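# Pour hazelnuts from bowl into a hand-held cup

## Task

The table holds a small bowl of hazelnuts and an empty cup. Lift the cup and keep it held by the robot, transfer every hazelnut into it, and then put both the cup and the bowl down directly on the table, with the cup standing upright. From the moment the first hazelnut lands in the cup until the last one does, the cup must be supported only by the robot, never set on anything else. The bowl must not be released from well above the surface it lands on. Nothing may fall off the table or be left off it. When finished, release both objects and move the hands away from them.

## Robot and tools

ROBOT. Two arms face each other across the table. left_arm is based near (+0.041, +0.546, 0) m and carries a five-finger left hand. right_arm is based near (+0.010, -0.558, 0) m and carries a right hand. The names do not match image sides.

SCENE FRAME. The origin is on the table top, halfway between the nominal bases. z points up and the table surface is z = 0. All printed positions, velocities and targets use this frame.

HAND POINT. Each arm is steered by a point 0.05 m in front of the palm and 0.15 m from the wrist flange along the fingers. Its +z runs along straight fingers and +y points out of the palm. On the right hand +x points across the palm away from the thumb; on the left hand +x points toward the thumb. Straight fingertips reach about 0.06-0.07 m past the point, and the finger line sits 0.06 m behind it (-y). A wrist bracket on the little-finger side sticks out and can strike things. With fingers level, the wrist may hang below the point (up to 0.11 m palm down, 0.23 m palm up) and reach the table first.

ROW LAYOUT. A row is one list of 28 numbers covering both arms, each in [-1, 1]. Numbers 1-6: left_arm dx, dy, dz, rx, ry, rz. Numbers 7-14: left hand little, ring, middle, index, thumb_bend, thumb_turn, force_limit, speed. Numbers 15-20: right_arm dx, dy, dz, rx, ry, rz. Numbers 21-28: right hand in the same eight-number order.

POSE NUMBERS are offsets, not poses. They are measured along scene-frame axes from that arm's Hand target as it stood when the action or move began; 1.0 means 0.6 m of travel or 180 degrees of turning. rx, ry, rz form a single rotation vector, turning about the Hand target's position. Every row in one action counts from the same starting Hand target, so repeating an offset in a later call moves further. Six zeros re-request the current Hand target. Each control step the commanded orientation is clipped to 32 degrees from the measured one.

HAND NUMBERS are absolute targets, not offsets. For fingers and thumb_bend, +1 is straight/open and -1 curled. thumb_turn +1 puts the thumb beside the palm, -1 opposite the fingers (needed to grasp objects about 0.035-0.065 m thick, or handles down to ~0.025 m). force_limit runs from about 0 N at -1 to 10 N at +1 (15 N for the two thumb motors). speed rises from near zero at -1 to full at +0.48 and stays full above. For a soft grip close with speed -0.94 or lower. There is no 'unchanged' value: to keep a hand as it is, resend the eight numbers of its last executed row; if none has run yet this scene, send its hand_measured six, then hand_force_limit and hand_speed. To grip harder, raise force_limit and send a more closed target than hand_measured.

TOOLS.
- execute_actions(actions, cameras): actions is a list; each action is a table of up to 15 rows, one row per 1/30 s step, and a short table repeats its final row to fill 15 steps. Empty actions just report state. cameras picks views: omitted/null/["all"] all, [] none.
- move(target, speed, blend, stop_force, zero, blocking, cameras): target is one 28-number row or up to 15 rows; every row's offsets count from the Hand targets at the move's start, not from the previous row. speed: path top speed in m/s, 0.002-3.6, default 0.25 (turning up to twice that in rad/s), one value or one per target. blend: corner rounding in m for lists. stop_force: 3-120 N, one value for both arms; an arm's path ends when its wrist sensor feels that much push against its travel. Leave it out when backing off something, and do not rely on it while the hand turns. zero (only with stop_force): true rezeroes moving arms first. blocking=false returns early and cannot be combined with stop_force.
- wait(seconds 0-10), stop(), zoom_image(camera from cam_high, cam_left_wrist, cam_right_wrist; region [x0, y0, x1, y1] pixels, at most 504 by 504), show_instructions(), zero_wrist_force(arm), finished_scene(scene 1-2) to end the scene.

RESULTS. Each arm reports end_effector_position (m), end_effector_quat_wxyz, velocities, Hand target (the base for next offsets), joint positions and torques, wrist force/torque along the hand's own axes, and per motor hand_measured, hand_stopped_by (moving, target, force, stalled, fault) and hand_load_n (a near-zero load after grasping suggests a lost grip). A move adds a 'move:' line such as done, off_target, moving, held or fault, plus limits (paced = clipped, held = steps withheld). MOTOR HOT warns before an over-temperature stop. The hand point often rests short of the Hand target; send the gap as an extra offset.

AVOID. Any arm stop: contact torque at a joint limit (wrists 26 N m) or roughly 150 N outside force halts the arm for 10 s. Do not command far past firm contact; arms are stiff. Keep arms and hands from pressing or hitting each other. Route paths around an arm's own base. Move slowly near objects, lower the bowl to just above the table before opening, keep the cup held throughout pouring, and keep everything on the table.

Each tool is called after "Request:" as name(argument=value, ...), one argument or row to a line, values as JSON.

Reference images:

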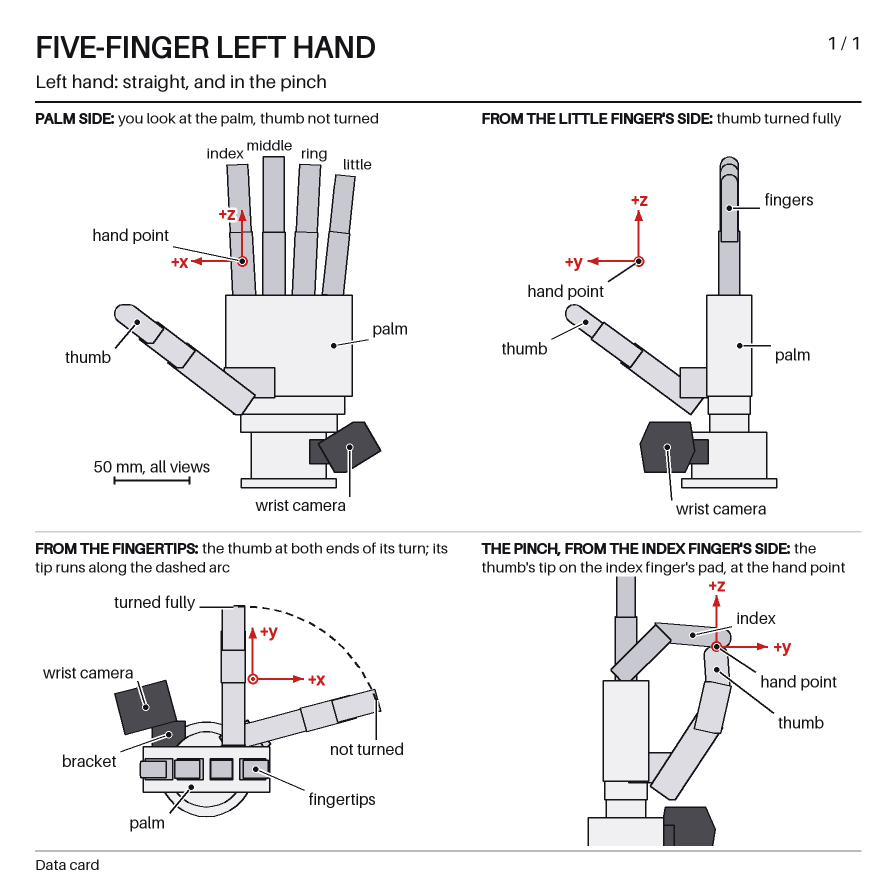

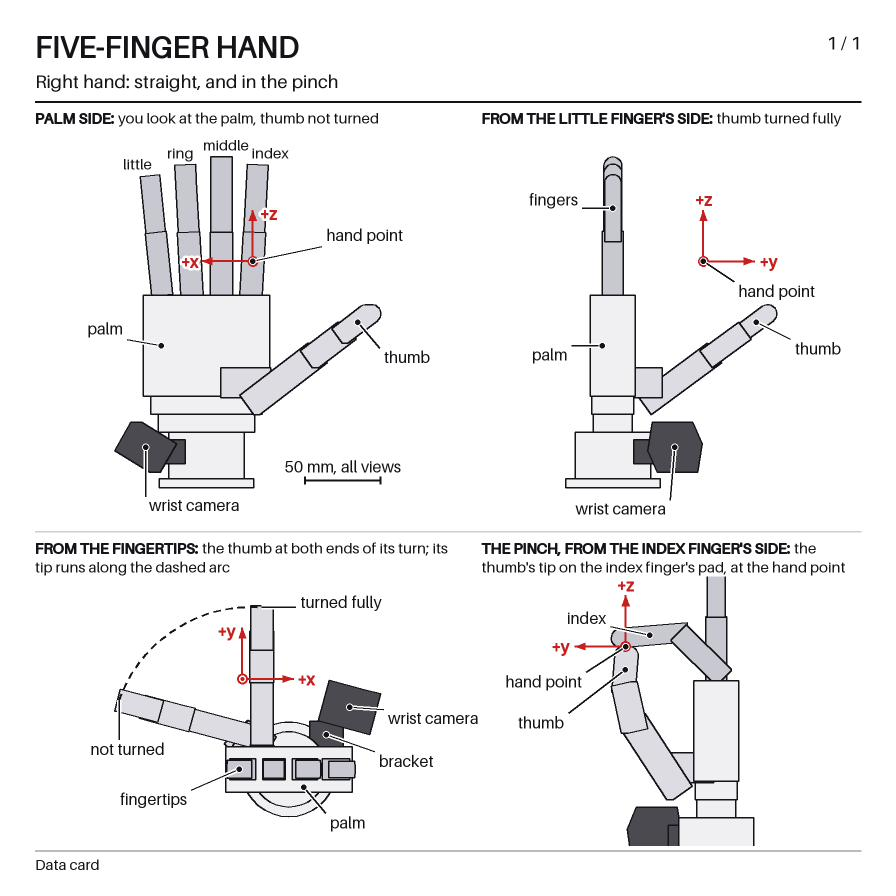

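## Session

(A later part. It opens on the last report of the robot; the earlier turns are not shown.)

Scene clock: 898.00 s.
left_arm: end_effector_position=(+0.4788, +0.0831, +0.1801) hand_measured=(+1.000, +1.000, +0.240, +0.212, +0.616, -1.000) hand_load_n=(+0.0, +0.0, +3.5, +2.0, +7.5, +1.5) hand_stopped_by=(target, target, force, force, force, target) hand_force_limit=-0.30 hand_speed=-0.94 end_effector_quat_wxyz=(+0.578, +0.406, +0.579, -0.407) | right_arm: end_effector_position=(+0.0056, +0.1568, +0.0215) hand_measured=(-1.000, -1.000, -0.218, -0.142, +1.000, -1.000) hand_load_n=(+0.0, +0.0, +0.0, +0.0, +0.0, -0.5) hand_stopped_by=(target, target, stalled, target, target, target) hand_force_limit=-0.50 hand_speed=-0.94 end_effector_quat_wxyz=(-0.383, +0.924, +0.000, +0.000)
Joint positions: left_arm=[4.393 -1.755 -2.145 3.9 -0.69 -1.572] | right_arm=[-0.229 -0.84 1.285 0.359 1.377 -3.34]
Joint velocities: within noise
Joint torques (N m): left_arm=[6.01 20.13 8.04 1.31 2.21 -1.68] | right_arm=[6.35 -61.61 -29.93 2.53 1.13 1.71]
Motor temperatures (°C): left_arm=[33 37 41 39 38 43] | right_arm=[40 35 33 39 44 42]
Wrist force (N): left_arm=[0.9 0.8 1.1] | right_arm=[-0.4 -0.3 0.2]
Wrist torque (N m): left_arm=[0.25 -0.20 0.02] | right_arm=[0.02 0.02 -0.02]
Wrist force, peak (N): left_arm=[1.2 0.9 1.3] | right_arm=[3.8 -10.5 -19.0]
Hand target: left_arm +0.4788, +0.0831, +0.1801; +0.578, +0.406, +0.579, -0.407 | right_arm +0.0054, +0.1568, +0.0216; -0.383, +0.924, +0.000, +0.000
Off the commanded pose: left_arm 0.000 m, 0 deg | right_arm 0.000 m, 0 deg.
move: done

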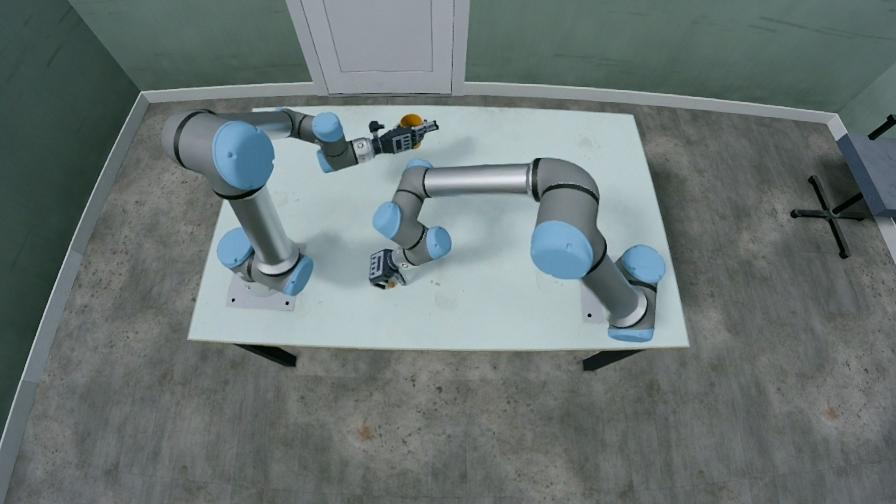

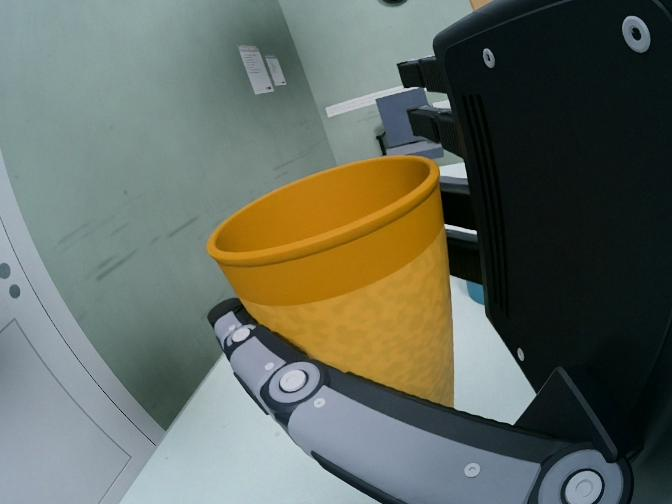

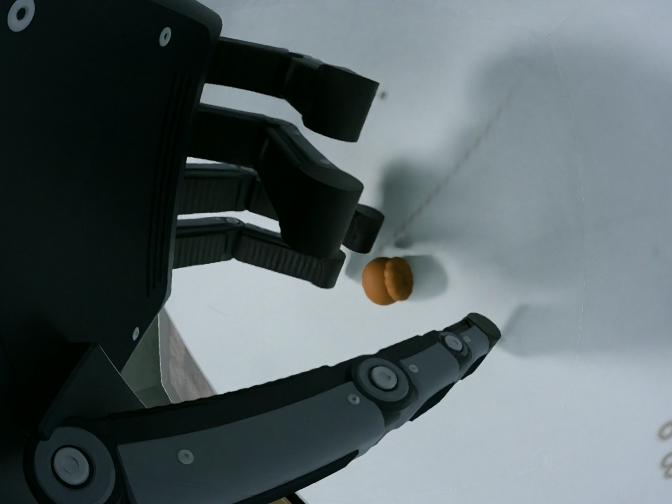

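Request:
move(
  target=[0,0,0,0,0,0,1,1,-0.6,-0.6,-0.7,-1,-0.3,-0.94,0,0.006,0,0,0,0,-1,-1,-0.2,-0.2,1,-1,-0.5,-0.94],
  speed=0.03,
  cameras=[],
)

Request:
move(
  target=[0,0,0,0,0,0,1,1,-0.6,-0.6,-0.7,-1,-0.3,-0.94,0,0,0,0,0,0,-1,-1,-0.24,-0.24,0.6,-1,-0.75,-0.94],
)

Request:
move(
  target=[0,0,0,0,0,0,1,1,-0.6,-0.6,-0.7,-1,-0.3,-0.94,0,0,-0.014,0,0,0,-1,-1,-0.24,-0.24,0.6,-1,-0.75,-0.94],
  speed=0.015,
  stop_force=3,
)

Scene clock: 904.87 s.
left_arm: end_effector_position=(+0.4788, +0.0831, +0.1801) hand_measured=(+1.000, +1.000, +0.240, +0.212, +0.616, -1.000) hand_load_n=(+0.0, +0.0, +4.0, +2.5, +7.5, +1.5) hand_stopped_by=(target, target, force, force, force, target) hand_force_limit=-0.30 hand_speed=-0.94 end_effector_quat_wxyz=(+0.578, +0.406, +0.579, -0.407) | right_arm: end_effector_position=(+0.0054, +0.1603, +0.0216) hand_measured=(-1.000, -1.000, -0.200, -0.200, +1.000, -1.000) hand_load_n=(+0.0, +0.0, +0.0, +0.0, +0.0, +0.0) hand_stopped_by=(target, target, target, target, target, target) hand_force_limit=-0.50 hand_speed=-0.94 end_effector_quat_wxyz=(-0.383, +0.924, +0.000, +0.000)
Joint positions: left_arm=[4.393 -1.755 -2.145 3.9 -0.69 -1.572] | right_arm=[-0.227 -0.832 1.271 0.365 1.379 -3.339]
Joint velocities: within noise
Joint torques (N m): left_arm=[5.71 20.15 5.25 1.16 2.2 -1.66] | right_arm=[8.96 -38.42 -34.22 2.58 1.04 1.66]
Motor temperatures (°C): left_arm=[33 37 41 39 38 43] | right_arm=[40 35 33 39 44 42]
Wrist force (N): left_arm=[0.7 0.9 1.2] | right_arm=[-0.3 -0.4 0.0]
Wrist torque (N m): left_arm=[0.27 -0.16 0.00] | right_arm=[0.01 0.01 -0.01]
Wrist force, peak (N): left_arm=[0.8 1.1 1.4] | right_arm=[-0.7 -0.3 0.4]
Hand target: left_arm +0.4788, +0.0831, +0.1801; +0.578, +0.406, +0.579, -0.407 | right_arm +0.0054, +0.1604, +0.0216; -0.383, +0.924, +0.000, +0.000
Off the commanded pose: left_arm 0.000 m, 0 deg | right_arm 0.000 m, 0 deg.
move: done
No camera images: "cameras" was empty.

Scene clock: 909.67 s.
left_arm: end_effector_position=(+0.4788, +0.0831, +0.1801) hand_measured=(+1.000, +1.000, +0.240, +0.212, +0.616, -1.000) hand_load_n=(+0.0, +0.0, +4.0, +2.0, +7.5, +2.0) hand_stopped_by=(target, target, force, force, force, target) hand_force_limit=-0.30 hand_speed=-0.94 end_effector_quat_wxyz=(+0.578, +0.406, +0.579, -0.407) | right_arm: end_effector_position=(+0.0054, +0.1604, +0.0216) hand_measured=(-1.000, -1.000, -0.240, -0.240, +0.600, -1.000) hand_load_n=(+0.0, +0.0, +0.0, +0.0, +0.0, +0.0) hand_stopped_by=(target, target, target, target, target, target) hand_force_limit=-0.75 hand_speed=-0.94 end_effector_quat_wxyz=(-0.383, +0.924, +0.000, +0.000)
Joint positions: left_arm=[4.393 -1.755 -2.145 3.9 -0.69 -1.572] | right_arm=[-0.227 -0.832 1.271 0.365 1.379 -3.339]
Joint velocities: within noise
Joint torques (N m): left_arm=[5.21 21.25 5.4 0.75 2.11 -1.74] | right_arm=[8.11 -39.18 -29.35 2.16 1.04 1.82]
Motor temperatures (°C): left_arm=[33 37 41 39 38 43] | right_arm=[40 35 33 39 44 42]
Wrist force (N): left_arm=[0.8 1.1 0.9] | right_arm=[-0.1 -0.2 0.5]
Wrist torque (N m): left_arm=[0.31 -0.18 0.00] | right_arm=[0.01 -0.05 0.00]
Wrist force, peak (N): left_arm=[1.1 1.0 1.3] | right_arm=[-0.7 -0.4 0.4]
Hand target: left_arm +0.4788, +0.0831, +0.1801; +0.578, +0.406, +0.579, -0.407 | right_arm +0.0054, +0.1604, +0.0216; -0.383, +0.924, +0.000, +0.000
Off the commanded pose: left_arm 0.000 m, 0 deg | right_arm 0.000 m, 0 deg.
move: done

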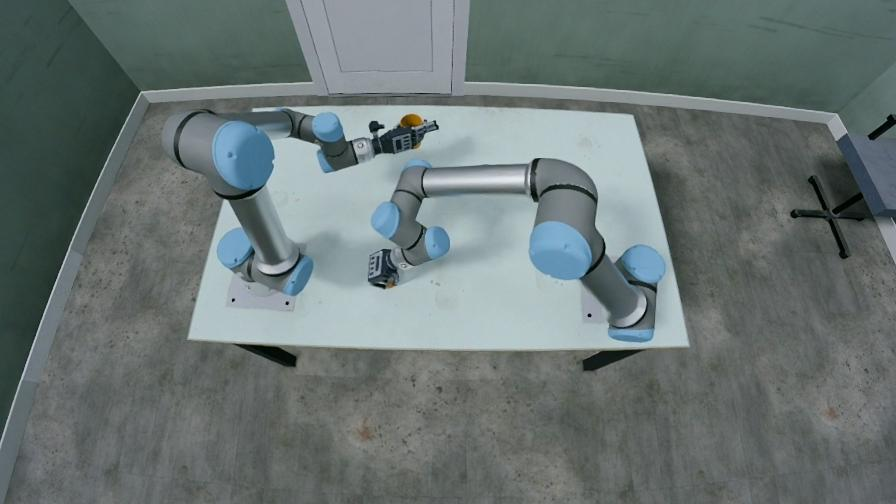

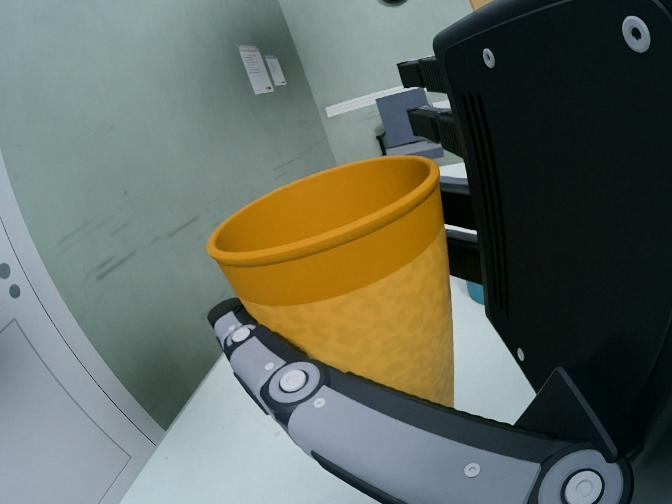

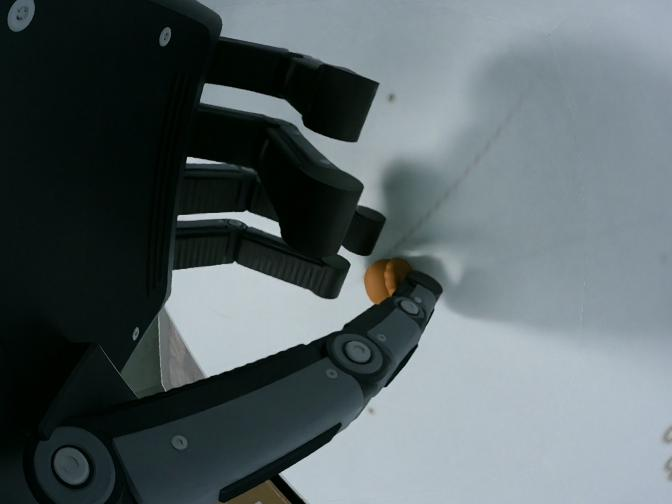

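Scene clock: 911.40 s.
left_arm: end_effector_position=(+0.4788, +0.0831, +0.1801) hand_measured=(+1.000, +1.000, +0.240, +0.212, +0.616, -1.000) hand_load_n=(+0.0, +0.0, +4.0, +2.0, +7.5, +1.5) hand_stopped_by=(target, target, force, force, force, target) hand_force_limit=-0.30 hand_speed=-0.94 end_effector_quat_wxyz=(+0.578, +0.406, +0.579, -0.407) | right_arm: end_effector_position=(+0.0054, +0.1604, +0.0156) hand_measured=(-1.000, -1.000, -0.240, -0.240, +0.600, -1.000) hand_load_n=(+0.0, +0.5, -1.5, +0.0, +0.0, +0.0) hand_stopped_by=(target, target, target, target, target, target) hand_force_limit=-0.75 hand_speed=-0.94 end_effector_quat_wxyz=(-0.383, +0.924, +0.000, +0.000)
Joint positions: left_arm=[4.393 -1.755 -2.145 3.9 -0.69 -1.572] | right_arm=[-0.227 -0.826 1.276 0.354 1.379 -3.339]
Joint velocities: within noise
Joint torques (N m): left_arm=[4.39 21.28 5.55 0.64 2.07 -1.7] | right_arm=[7.66 -60.92 -30.52 1.79 1.04 1.44]
Motor temperatures (°C): left_arm=[33 37 41 39 38 43] | right_arm=[40 35 33 39 44 42]
Wrist force (N): left_arm=[0.9 1.0 1.3] | right_arm=[0.0 -2.0 -1.0]
Wrist torque (N m): left_arm=[0.27 -0.20 0.01] | right_arm=[-0.03 0.00 -0.05]
Wrist force, peak (N): left_arm=[0.9 1.2 1.2] | right_arm=[-0.2 -12.5 -3.9]
Hand target: left_arm +0.4788, +0.0831, +0.1801; +0.578, +0.406, +0.579, -0.407 | right_arm +0.0054, +0.1604, +0.0156; -0.383, +0.924, +0.000, +0.000 (not the last commanded pose)
Off the commanded pose: left_arm 0.000 m, 0 deg | right_arm 0.002 m, 0 deg.
move: contact (right_arm)

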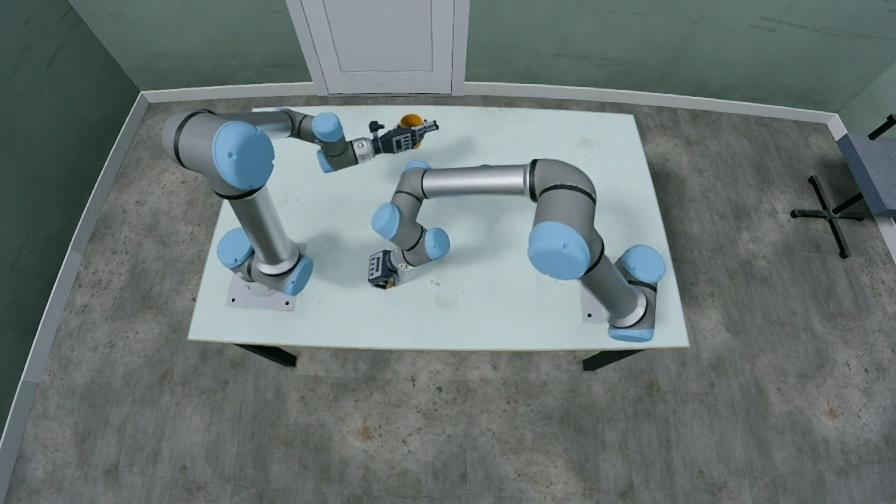

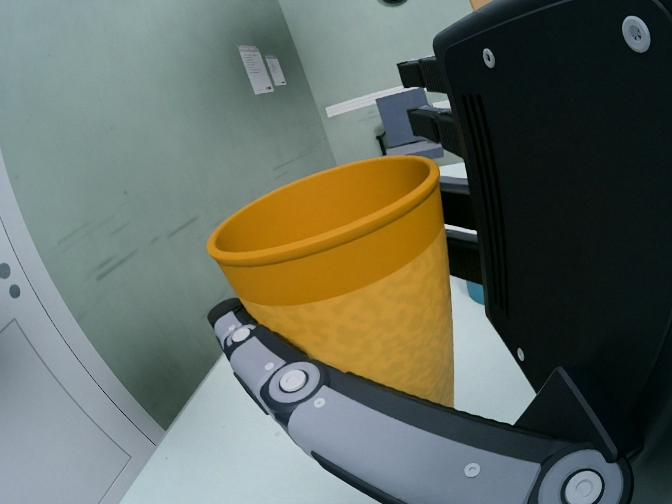

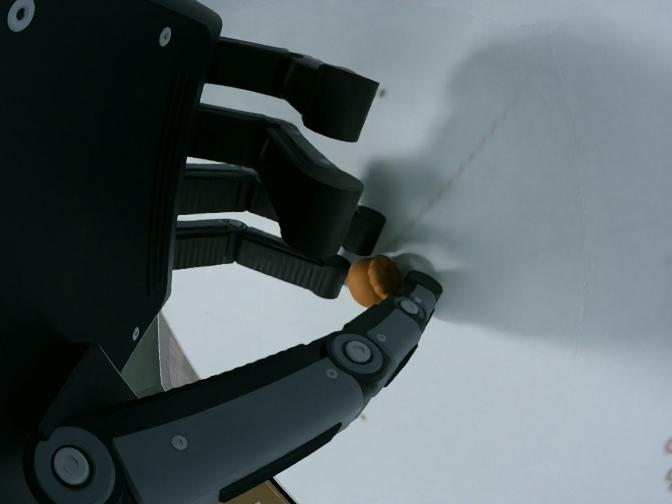

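Request:
move(
  target=[0,0,0,0,0,0,1,1,-0.6,-0.6,-0.7,-1,-0.3,-0.94,0,0,0,0,0,0,-1,-1,-0.45,-0.45,0.2,-1,-0.5,-0.94],
)

Request:
move(
  target=[
    [0,0,0,0,0,0,1,1,-0.6,-0.6,-0.7,-1,-0.3,-0.94,0,0,0.1,0,0,0,-1,-1,-0.45,-0.45,0.2,-1,-0.5,-0.94],
    [0,0,0,0,0,0,1,1,-0.6,-0.6,-0.7,-1,-0.3,-0.94,0.08,-0.5,0.4,0,0,0,-1,-1,-0.45,-0.45,0.2,-1,-0.5,-0.94],
    [0,0,0,0,0,0,1,1,-0.6,-0.6,-0.7,-1,-0.3,-0.94,0.43,-0.5,0.6,0,0,0,-1,-1,-0.45,-0.45,0.2,-1,-0.5,-0.94],
  ],
  speed=[0.05,0.12,0.12],
)

Request:
move(
  target=[-0.253,-0.1655,0.041,0,0,0,1,1,-0.6,-0.6,-0.7,-1,-0.3,-0.94,0,0,0,0,0,0,-1,-1,-0.45,-0.45,0.2,-1,-0.5,-0.94],
  speed=0.1,
)

Scene clock: 918.57 s.
left_arm: end_effector_position=(+0.4788, +0.0831, +0.1801) hand_measured=(+1.000, +1.000, +0.240, +0.212, +0.616, -1.000) hand_load_n=(+0.0, +0.0, +4.0, +2.0, +7.5, +1.5) hand_stopped_by=(target, target, force, force, force, target) hand_force_limit=-0.30 hand_speed=-0.94 end_effector_quat_wxyz=(+0.578, +0.406, +0.579, -0.407) | right_arm: end_effector_position=(+0.0054, +0.1604, +0.0156) hand_measured=(-1.000, -1.000, -0.306, -0.302, +0.574, -1.000) hand_load_n=(+0.0, +0.0, +2.5, +2.0, +7.5, +1.5) hand_stopped_by=(target, target, force, force, force, target) hand_force_limit=-0.50 hand_speed=-0.94 end_effector_quat_wxyz=(-0.383, +0.924, +0.000, +0.000)
Joint positions: left_arm=[4.393 -1.755 -2.145 3.9 -0.69 -1.572] | right_arm=[-0.227 -0.826 1.276 0.354 1.379 -3.339]
Joint velocities: within noise
Joint torques (N m): left_arm=[4.43 21.1 5.72 0.48 1.99 -1.58] | right_arm=[4.96 -60.7 -30.04 0.08 1.07 1.4]
Motor temperatures (°C): left_arm=[33 37 41 39 38 43] | right_arm=[40 35 33 39 44 42]
Wrist force (N): left_arm=[0.8 0.8 1.0] | right_arm=[-0.5 -0.1 0.2]
Wrist torque (N m): left_arm=[0.27 -0.18 0.01] | right_arm=[0.05 0.03 -0.02]
Wrist force, peak (N): left_arm=[0.9 1.2 1.2] | right_arm=[-0.2 -2.1 -1.4]
Hand target: left_arm +0.4788, +0.0831, +0.1801; +0.578, +0.406, +0.579, -0.407 | right_arm +0.0054, +0.1604, +0.0156; -0.383, +0.924, +0.000, +0.000
Off the commanded pose: left_arm 0.000 m, 0 deg | right_arm 0.000 m, 0 deg.
move: done

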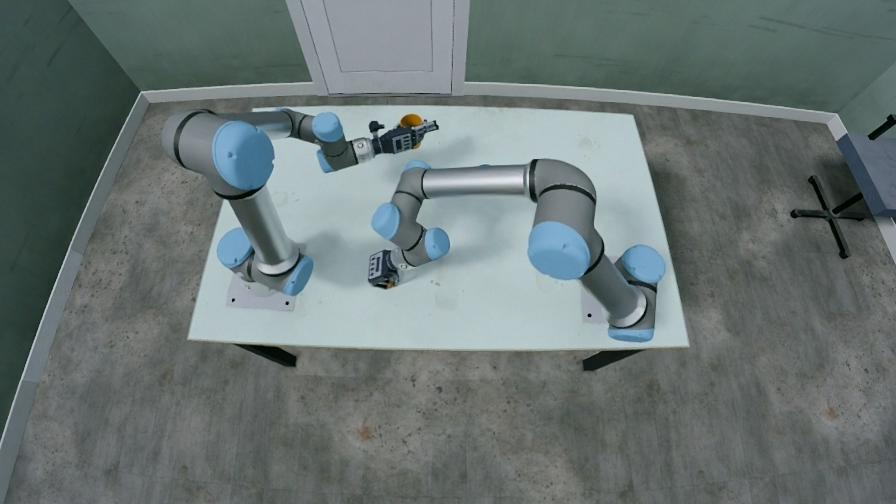

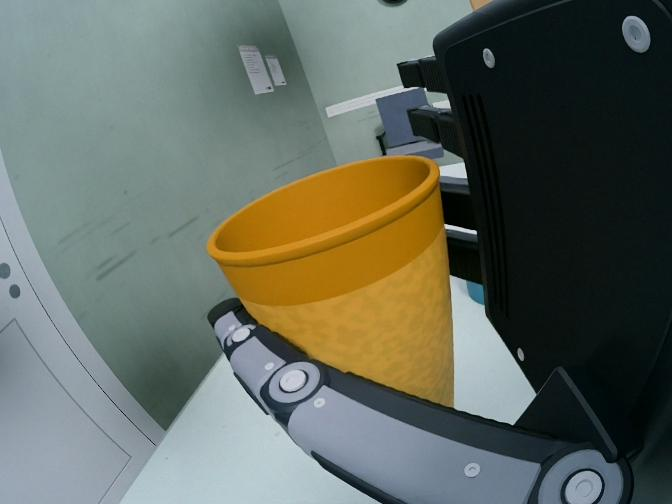

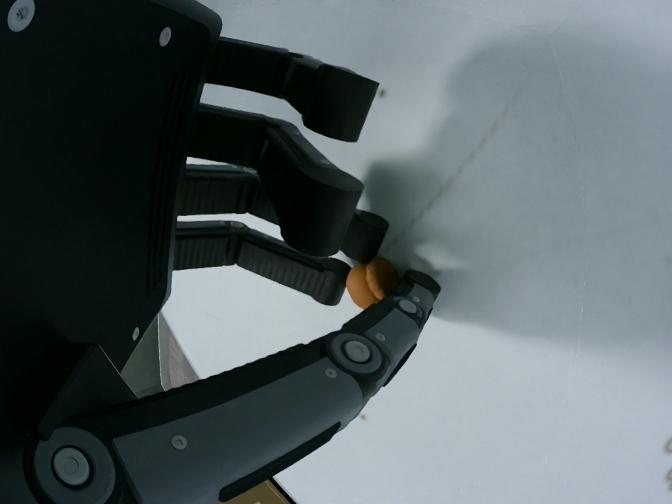

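Scene clock: 925.47 s.
left_arm: end_effector_position=(+0.4788, +0.0831, +0.1801) hand_measured=(+1.000, +1.000, +0.240, +0.212, +0.616, -1.000) hand_load_n=(+0.0, +0.0, +4.0, +2.5, +7.5, +1.5) hand_stopped_by=(target, target, force, force, force, target) hand_force_limit=-0.30 hand_speed=-0.94 end_effector_quat_wxyz=(+0.578, +0.406, +0.579, -0.407) | right_arm: end_effector_position=(+0.2634, -0.1396, +0.3756) hand_measured=(-1.000, -1.000, -0.306, -0.300, +0.574, -1.000) hand_load_n=(+0.0, +0.0, +3.0, +2.0, +7.5, +1.5) hand_stopped_by=(target, target, force, force, force, target) hand_force_limit=-0.50 hand_speed=-0.94 end_effector_quat_wxyz=(-0.383, +0.924, +0.000, +0.000)
Joint positions: left_arm=[4.393 -1.755 -2.145 3.9 -0.69 -1.572] | right_arm=[-1.075 -1.377 1.235 1.303 0.88 -4.116]
Joint velocities: within noise
Joint torques (N m): left_arm=[3.48 21.85 4.79 0.5 1.9 -1.79] | right_arm=[-12.97 -16.33 -30.47 3.52 -2.16 -1.58]
Motor temperatures (°C): left_arm=[33 37 41 39 38 43] | right_arm=[40 35 33 39 44 42]
Wrist force (N): left_arm=[0.8 0.8 0.9] | right_arm=[0.0 -0.1 0.1]
Wrist torque (N m): left_arm=[0.28 -0.18 0.00] | right_arm=[0.02 -0.02 0.03]
Wrist force, peak (N): left_arm=[1.0 1.0 1.2] | right_arm=[-0.7 -0.3 0.8]
Hand target: left_arm +0.4788, +0.0831, +0.1801; +0.578, +0.406, +0.579, -0.407 | right_arm +0.2634, -0.1396, +0.3756; -0.383, +0.924, +0.000, +0.000
Off the commanded pose: left_arm 0.000 m, 0 deg | right_arm 0.000 m, 0 deg.
move: done

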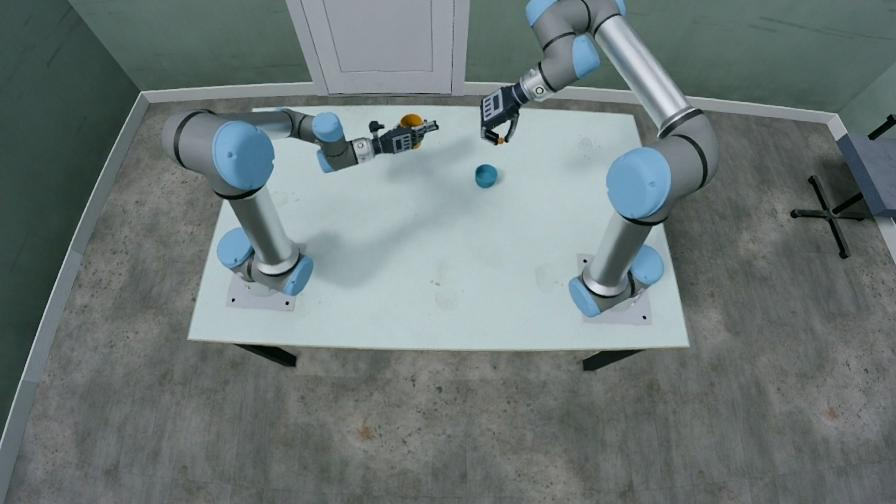

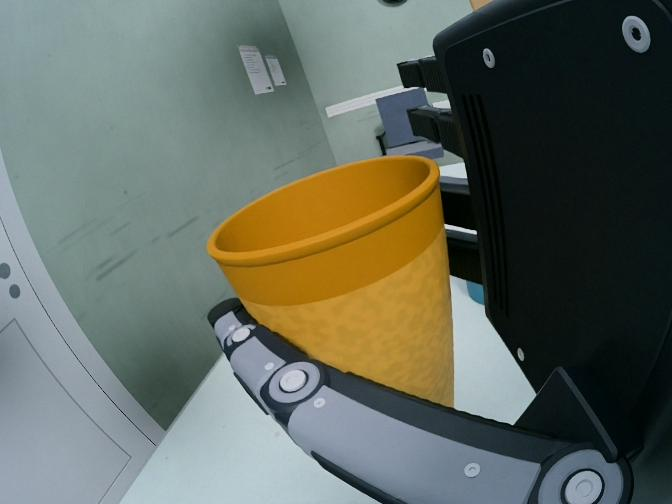

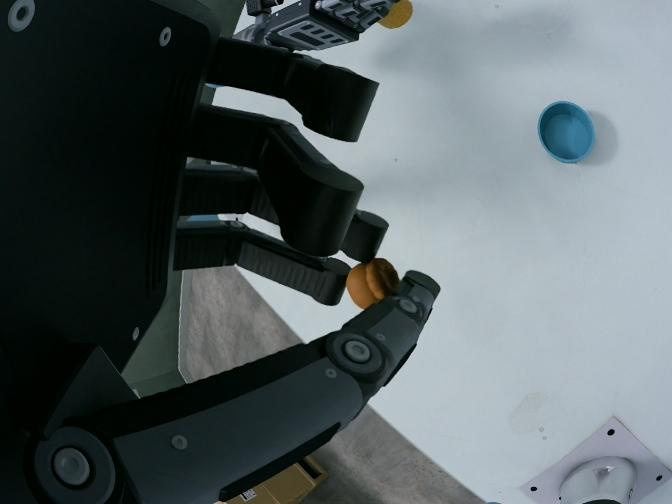

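Scene clock: 927.93 s.
left_arm: end_effector_position=(+0.3271, -0.0162, +0.2047) hand_measured=(+1.000, +1.000, +0.240, +0.212, +0.616, -1.000) hand_load_n=(+0.0, +0.0, +4.0, +2.0, +7.5, +1.5) hand_stopped_by=(target, target, force, force, force, target) hand_force_limit=-0.30 hand_speed=-0.94 end_effector_quat_wxyz=(+0.578, +0.406, +0.579, -0.407) | right_arm: end_effector_position=(+0.2634, -0.1396, +0.3756) hand_measured=(-1.000, -1.000, -0.306, -0.300, +0.574, -1.000) hand_load_n=(+0.0, +0.5, +2.5, +2.0, +7.5, +1.5) hand_stopped_by=(target, target, force, force, force, target) hand_force_limit=-0.50 hand_speed=-0.94 end_effector_quat_wxyz=(-0.383, +0.924, +0.000, +0.000)
Joint positions: left_arm=[3.923 -1.686 -2.145 3.831 -1.16 -1.572] | right_arm=[-1.075 -1.376 1.235 1.303 0.88 -4.116]
Joint velocities: within noise
Joint torques (N m): left_arm=[-6.88 17.91 26.78 0.13 -2.18 2.1] | right_arm=[-12.57 -17.49 -31.92 3.66 -1.96 -1.48]
Motor temperatures (°C): left_arm=[33 37 41 39 38 43] | right_arm=[40 35 33 39 44 42]
Wrist force (N): left_arm=[0.6 1.1 1.3] | right_arm=[-0.1 -0.2 0.2]
Wrist torque (N m): left_arm=[0.30 -0.13 -0.01] | right_arm=[0.00 -0.02 0.02]
Wrist force, peak (N): left_arm=[0.8 1.1 1.4] | right_arm=[-0.6 -0.2 0.2]
Hand target: left_arm +0.3270, -0.0162, +0.2047; +0.578, +0.406, +0.579, -0.407 | right_arm +0.2634, -0.1396, +0.3756; -0.383, +0.924, +0.000, +0.000
Off the commanded pose: left_arm 0.000 m, 0 deg | right_arm 0.000 m, 0 deg.
move: done

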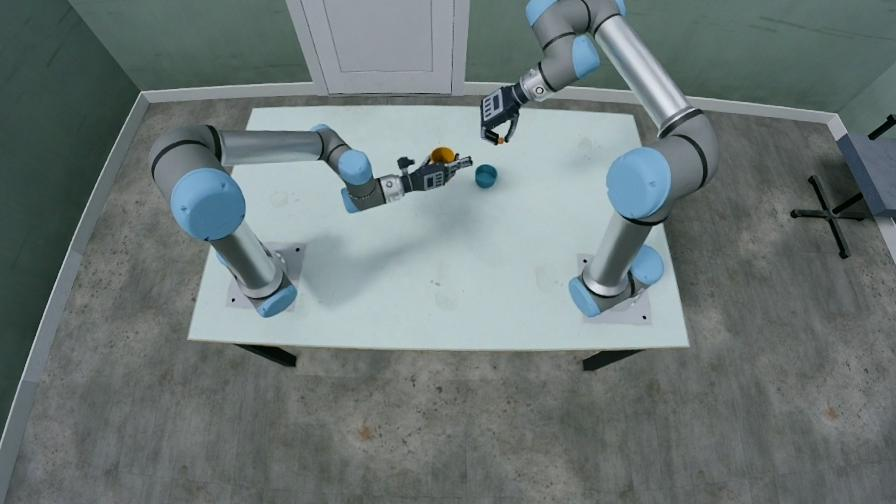

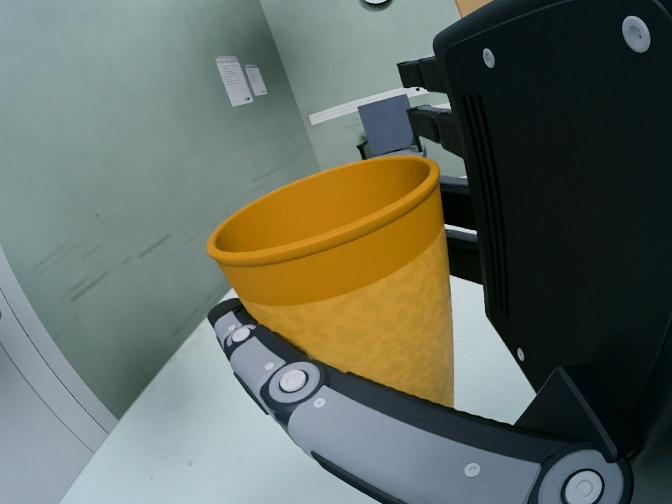

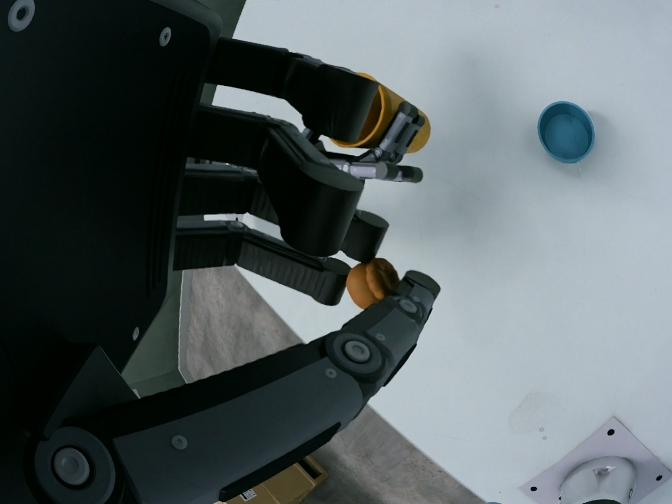

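Now to release: right to (.294,.0074,.376) then .307.

Request:
move(
  target=[
    [0,0,0,0,0,0,1,1,-0.6,-0.6,-0.7,-1,-0.3,-0.94,0.051,0.245,0,0,0,0,-1,-1,-0.45,-0.45,0.2,-1,-0.5,-0.94],
    [0,0,0,0,0,0,1,1,-0.6,-0.6,-0.7,-1,-0.3,-0.94,0.051,0.245,-0.1145,0,0,0,-1,-1,-0.45,-0.45,0.2,-1,-0.5,-0.94],
  ],
  speed=[0.1,0.06],
)

Request:
zoom_image(
  camera="cam_high",
  region=[370, 80, 510, 200],
)

Scene clock: 936.77 s.
left_arm: end_effector_position=(+0.3270, -0.0162, +0.2047) hand_measured=(+1.000, +1.000, +0.240, +0.212, +0.616, -1.000) hand_load_n=(+0.0, +0.0, +4.0, +2.0, +7.0, +1.5) hand_stopped_by=(target, target, force, force, force, target) hand_force_limit=-0.30 hand_speed=-0.94 end_effector_quat_wxyz=(+0.578, +0.406, +0.579, -0.407) | right_arm: end_effector_position=(+0.2940, +0.0074, +0.3070) hand_measured=(-1.000, -1.000, -0.306, -0.300, +0.574, -1.000) hand_load_n=(+0.0, +0.0, +2.5, +2.0, +7.5, +1.5) hand_stopped_by=(target, target, force, force, force, target) hand_force_limit=-0.50 hand_speed=-0.94 end_effector_quat_wxyz=(-0.383, +0.924, +0.000, +0.000)
Joint positions: left_arm=[3.923 -1.686 -2.145 3.831 -1.16 -1.572] | right_arm=[-0.835 -1.049 0.924 1.129 0.993 -3.852]
Joint velocities: within noise
Joint torques (N m): left_arm=[-6.8 16.63 23.95 0.24 -2.36 2.04] | right_arm=[-11.78 -56.03 -6.88 0.08 -2.06 1.7]
Motor temperatures (°C): left_arm=[33 36 41 39 38 43] | right_arm=[39 35 33 39 44 42]
Wrist force (N): left_arm=[0.7 1.2 1.2] | right_arm=[-0.8 -0.1 0.1]
Wrist torque (N m): left_arm=[0.31 -0.15 0.00] | right_arm=[0.03 0.07 -0.05]
Wrist force, peak (N): left_arm=[0.9 1.3 1.3] | right_arm=[-0.7 -1.0 0.1]
Hand target: left_arm +0.3270, -0.0162, +0.2047; +0.578, +0.406, +0.579, -0.407 | right_arm +0.2940, +0.0074, +0.3069; -0.383, +0.924, +0.000, +0.000
Off the commanded pose: left_arm 0.000 m, 0 deg | right_arm 0.000 m, 0 deg.
move: done

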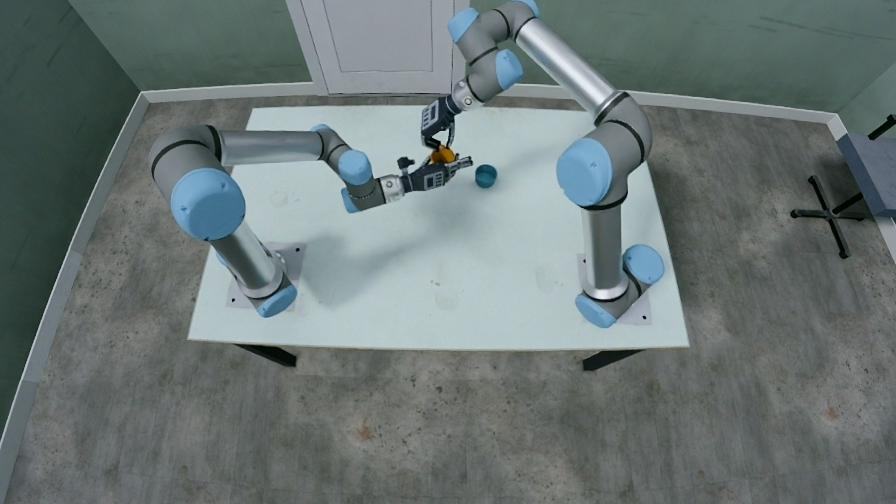

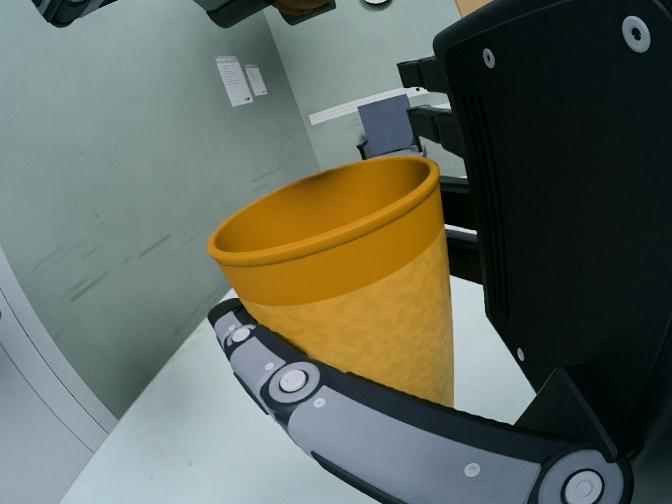

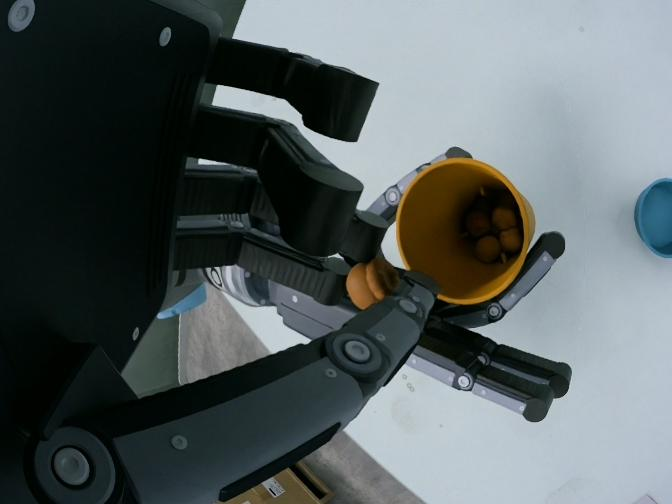

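Scaled by 3.600 from the camera's 896x504 image, which has a finer 1280x720 frame.

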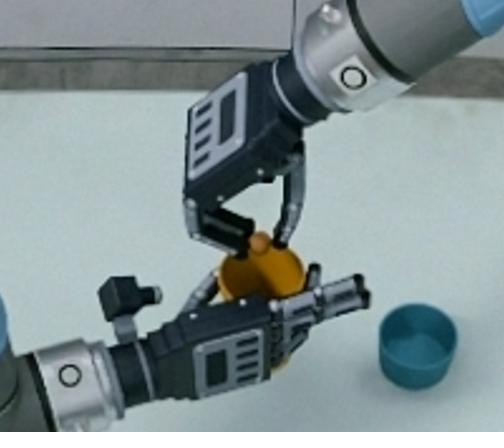

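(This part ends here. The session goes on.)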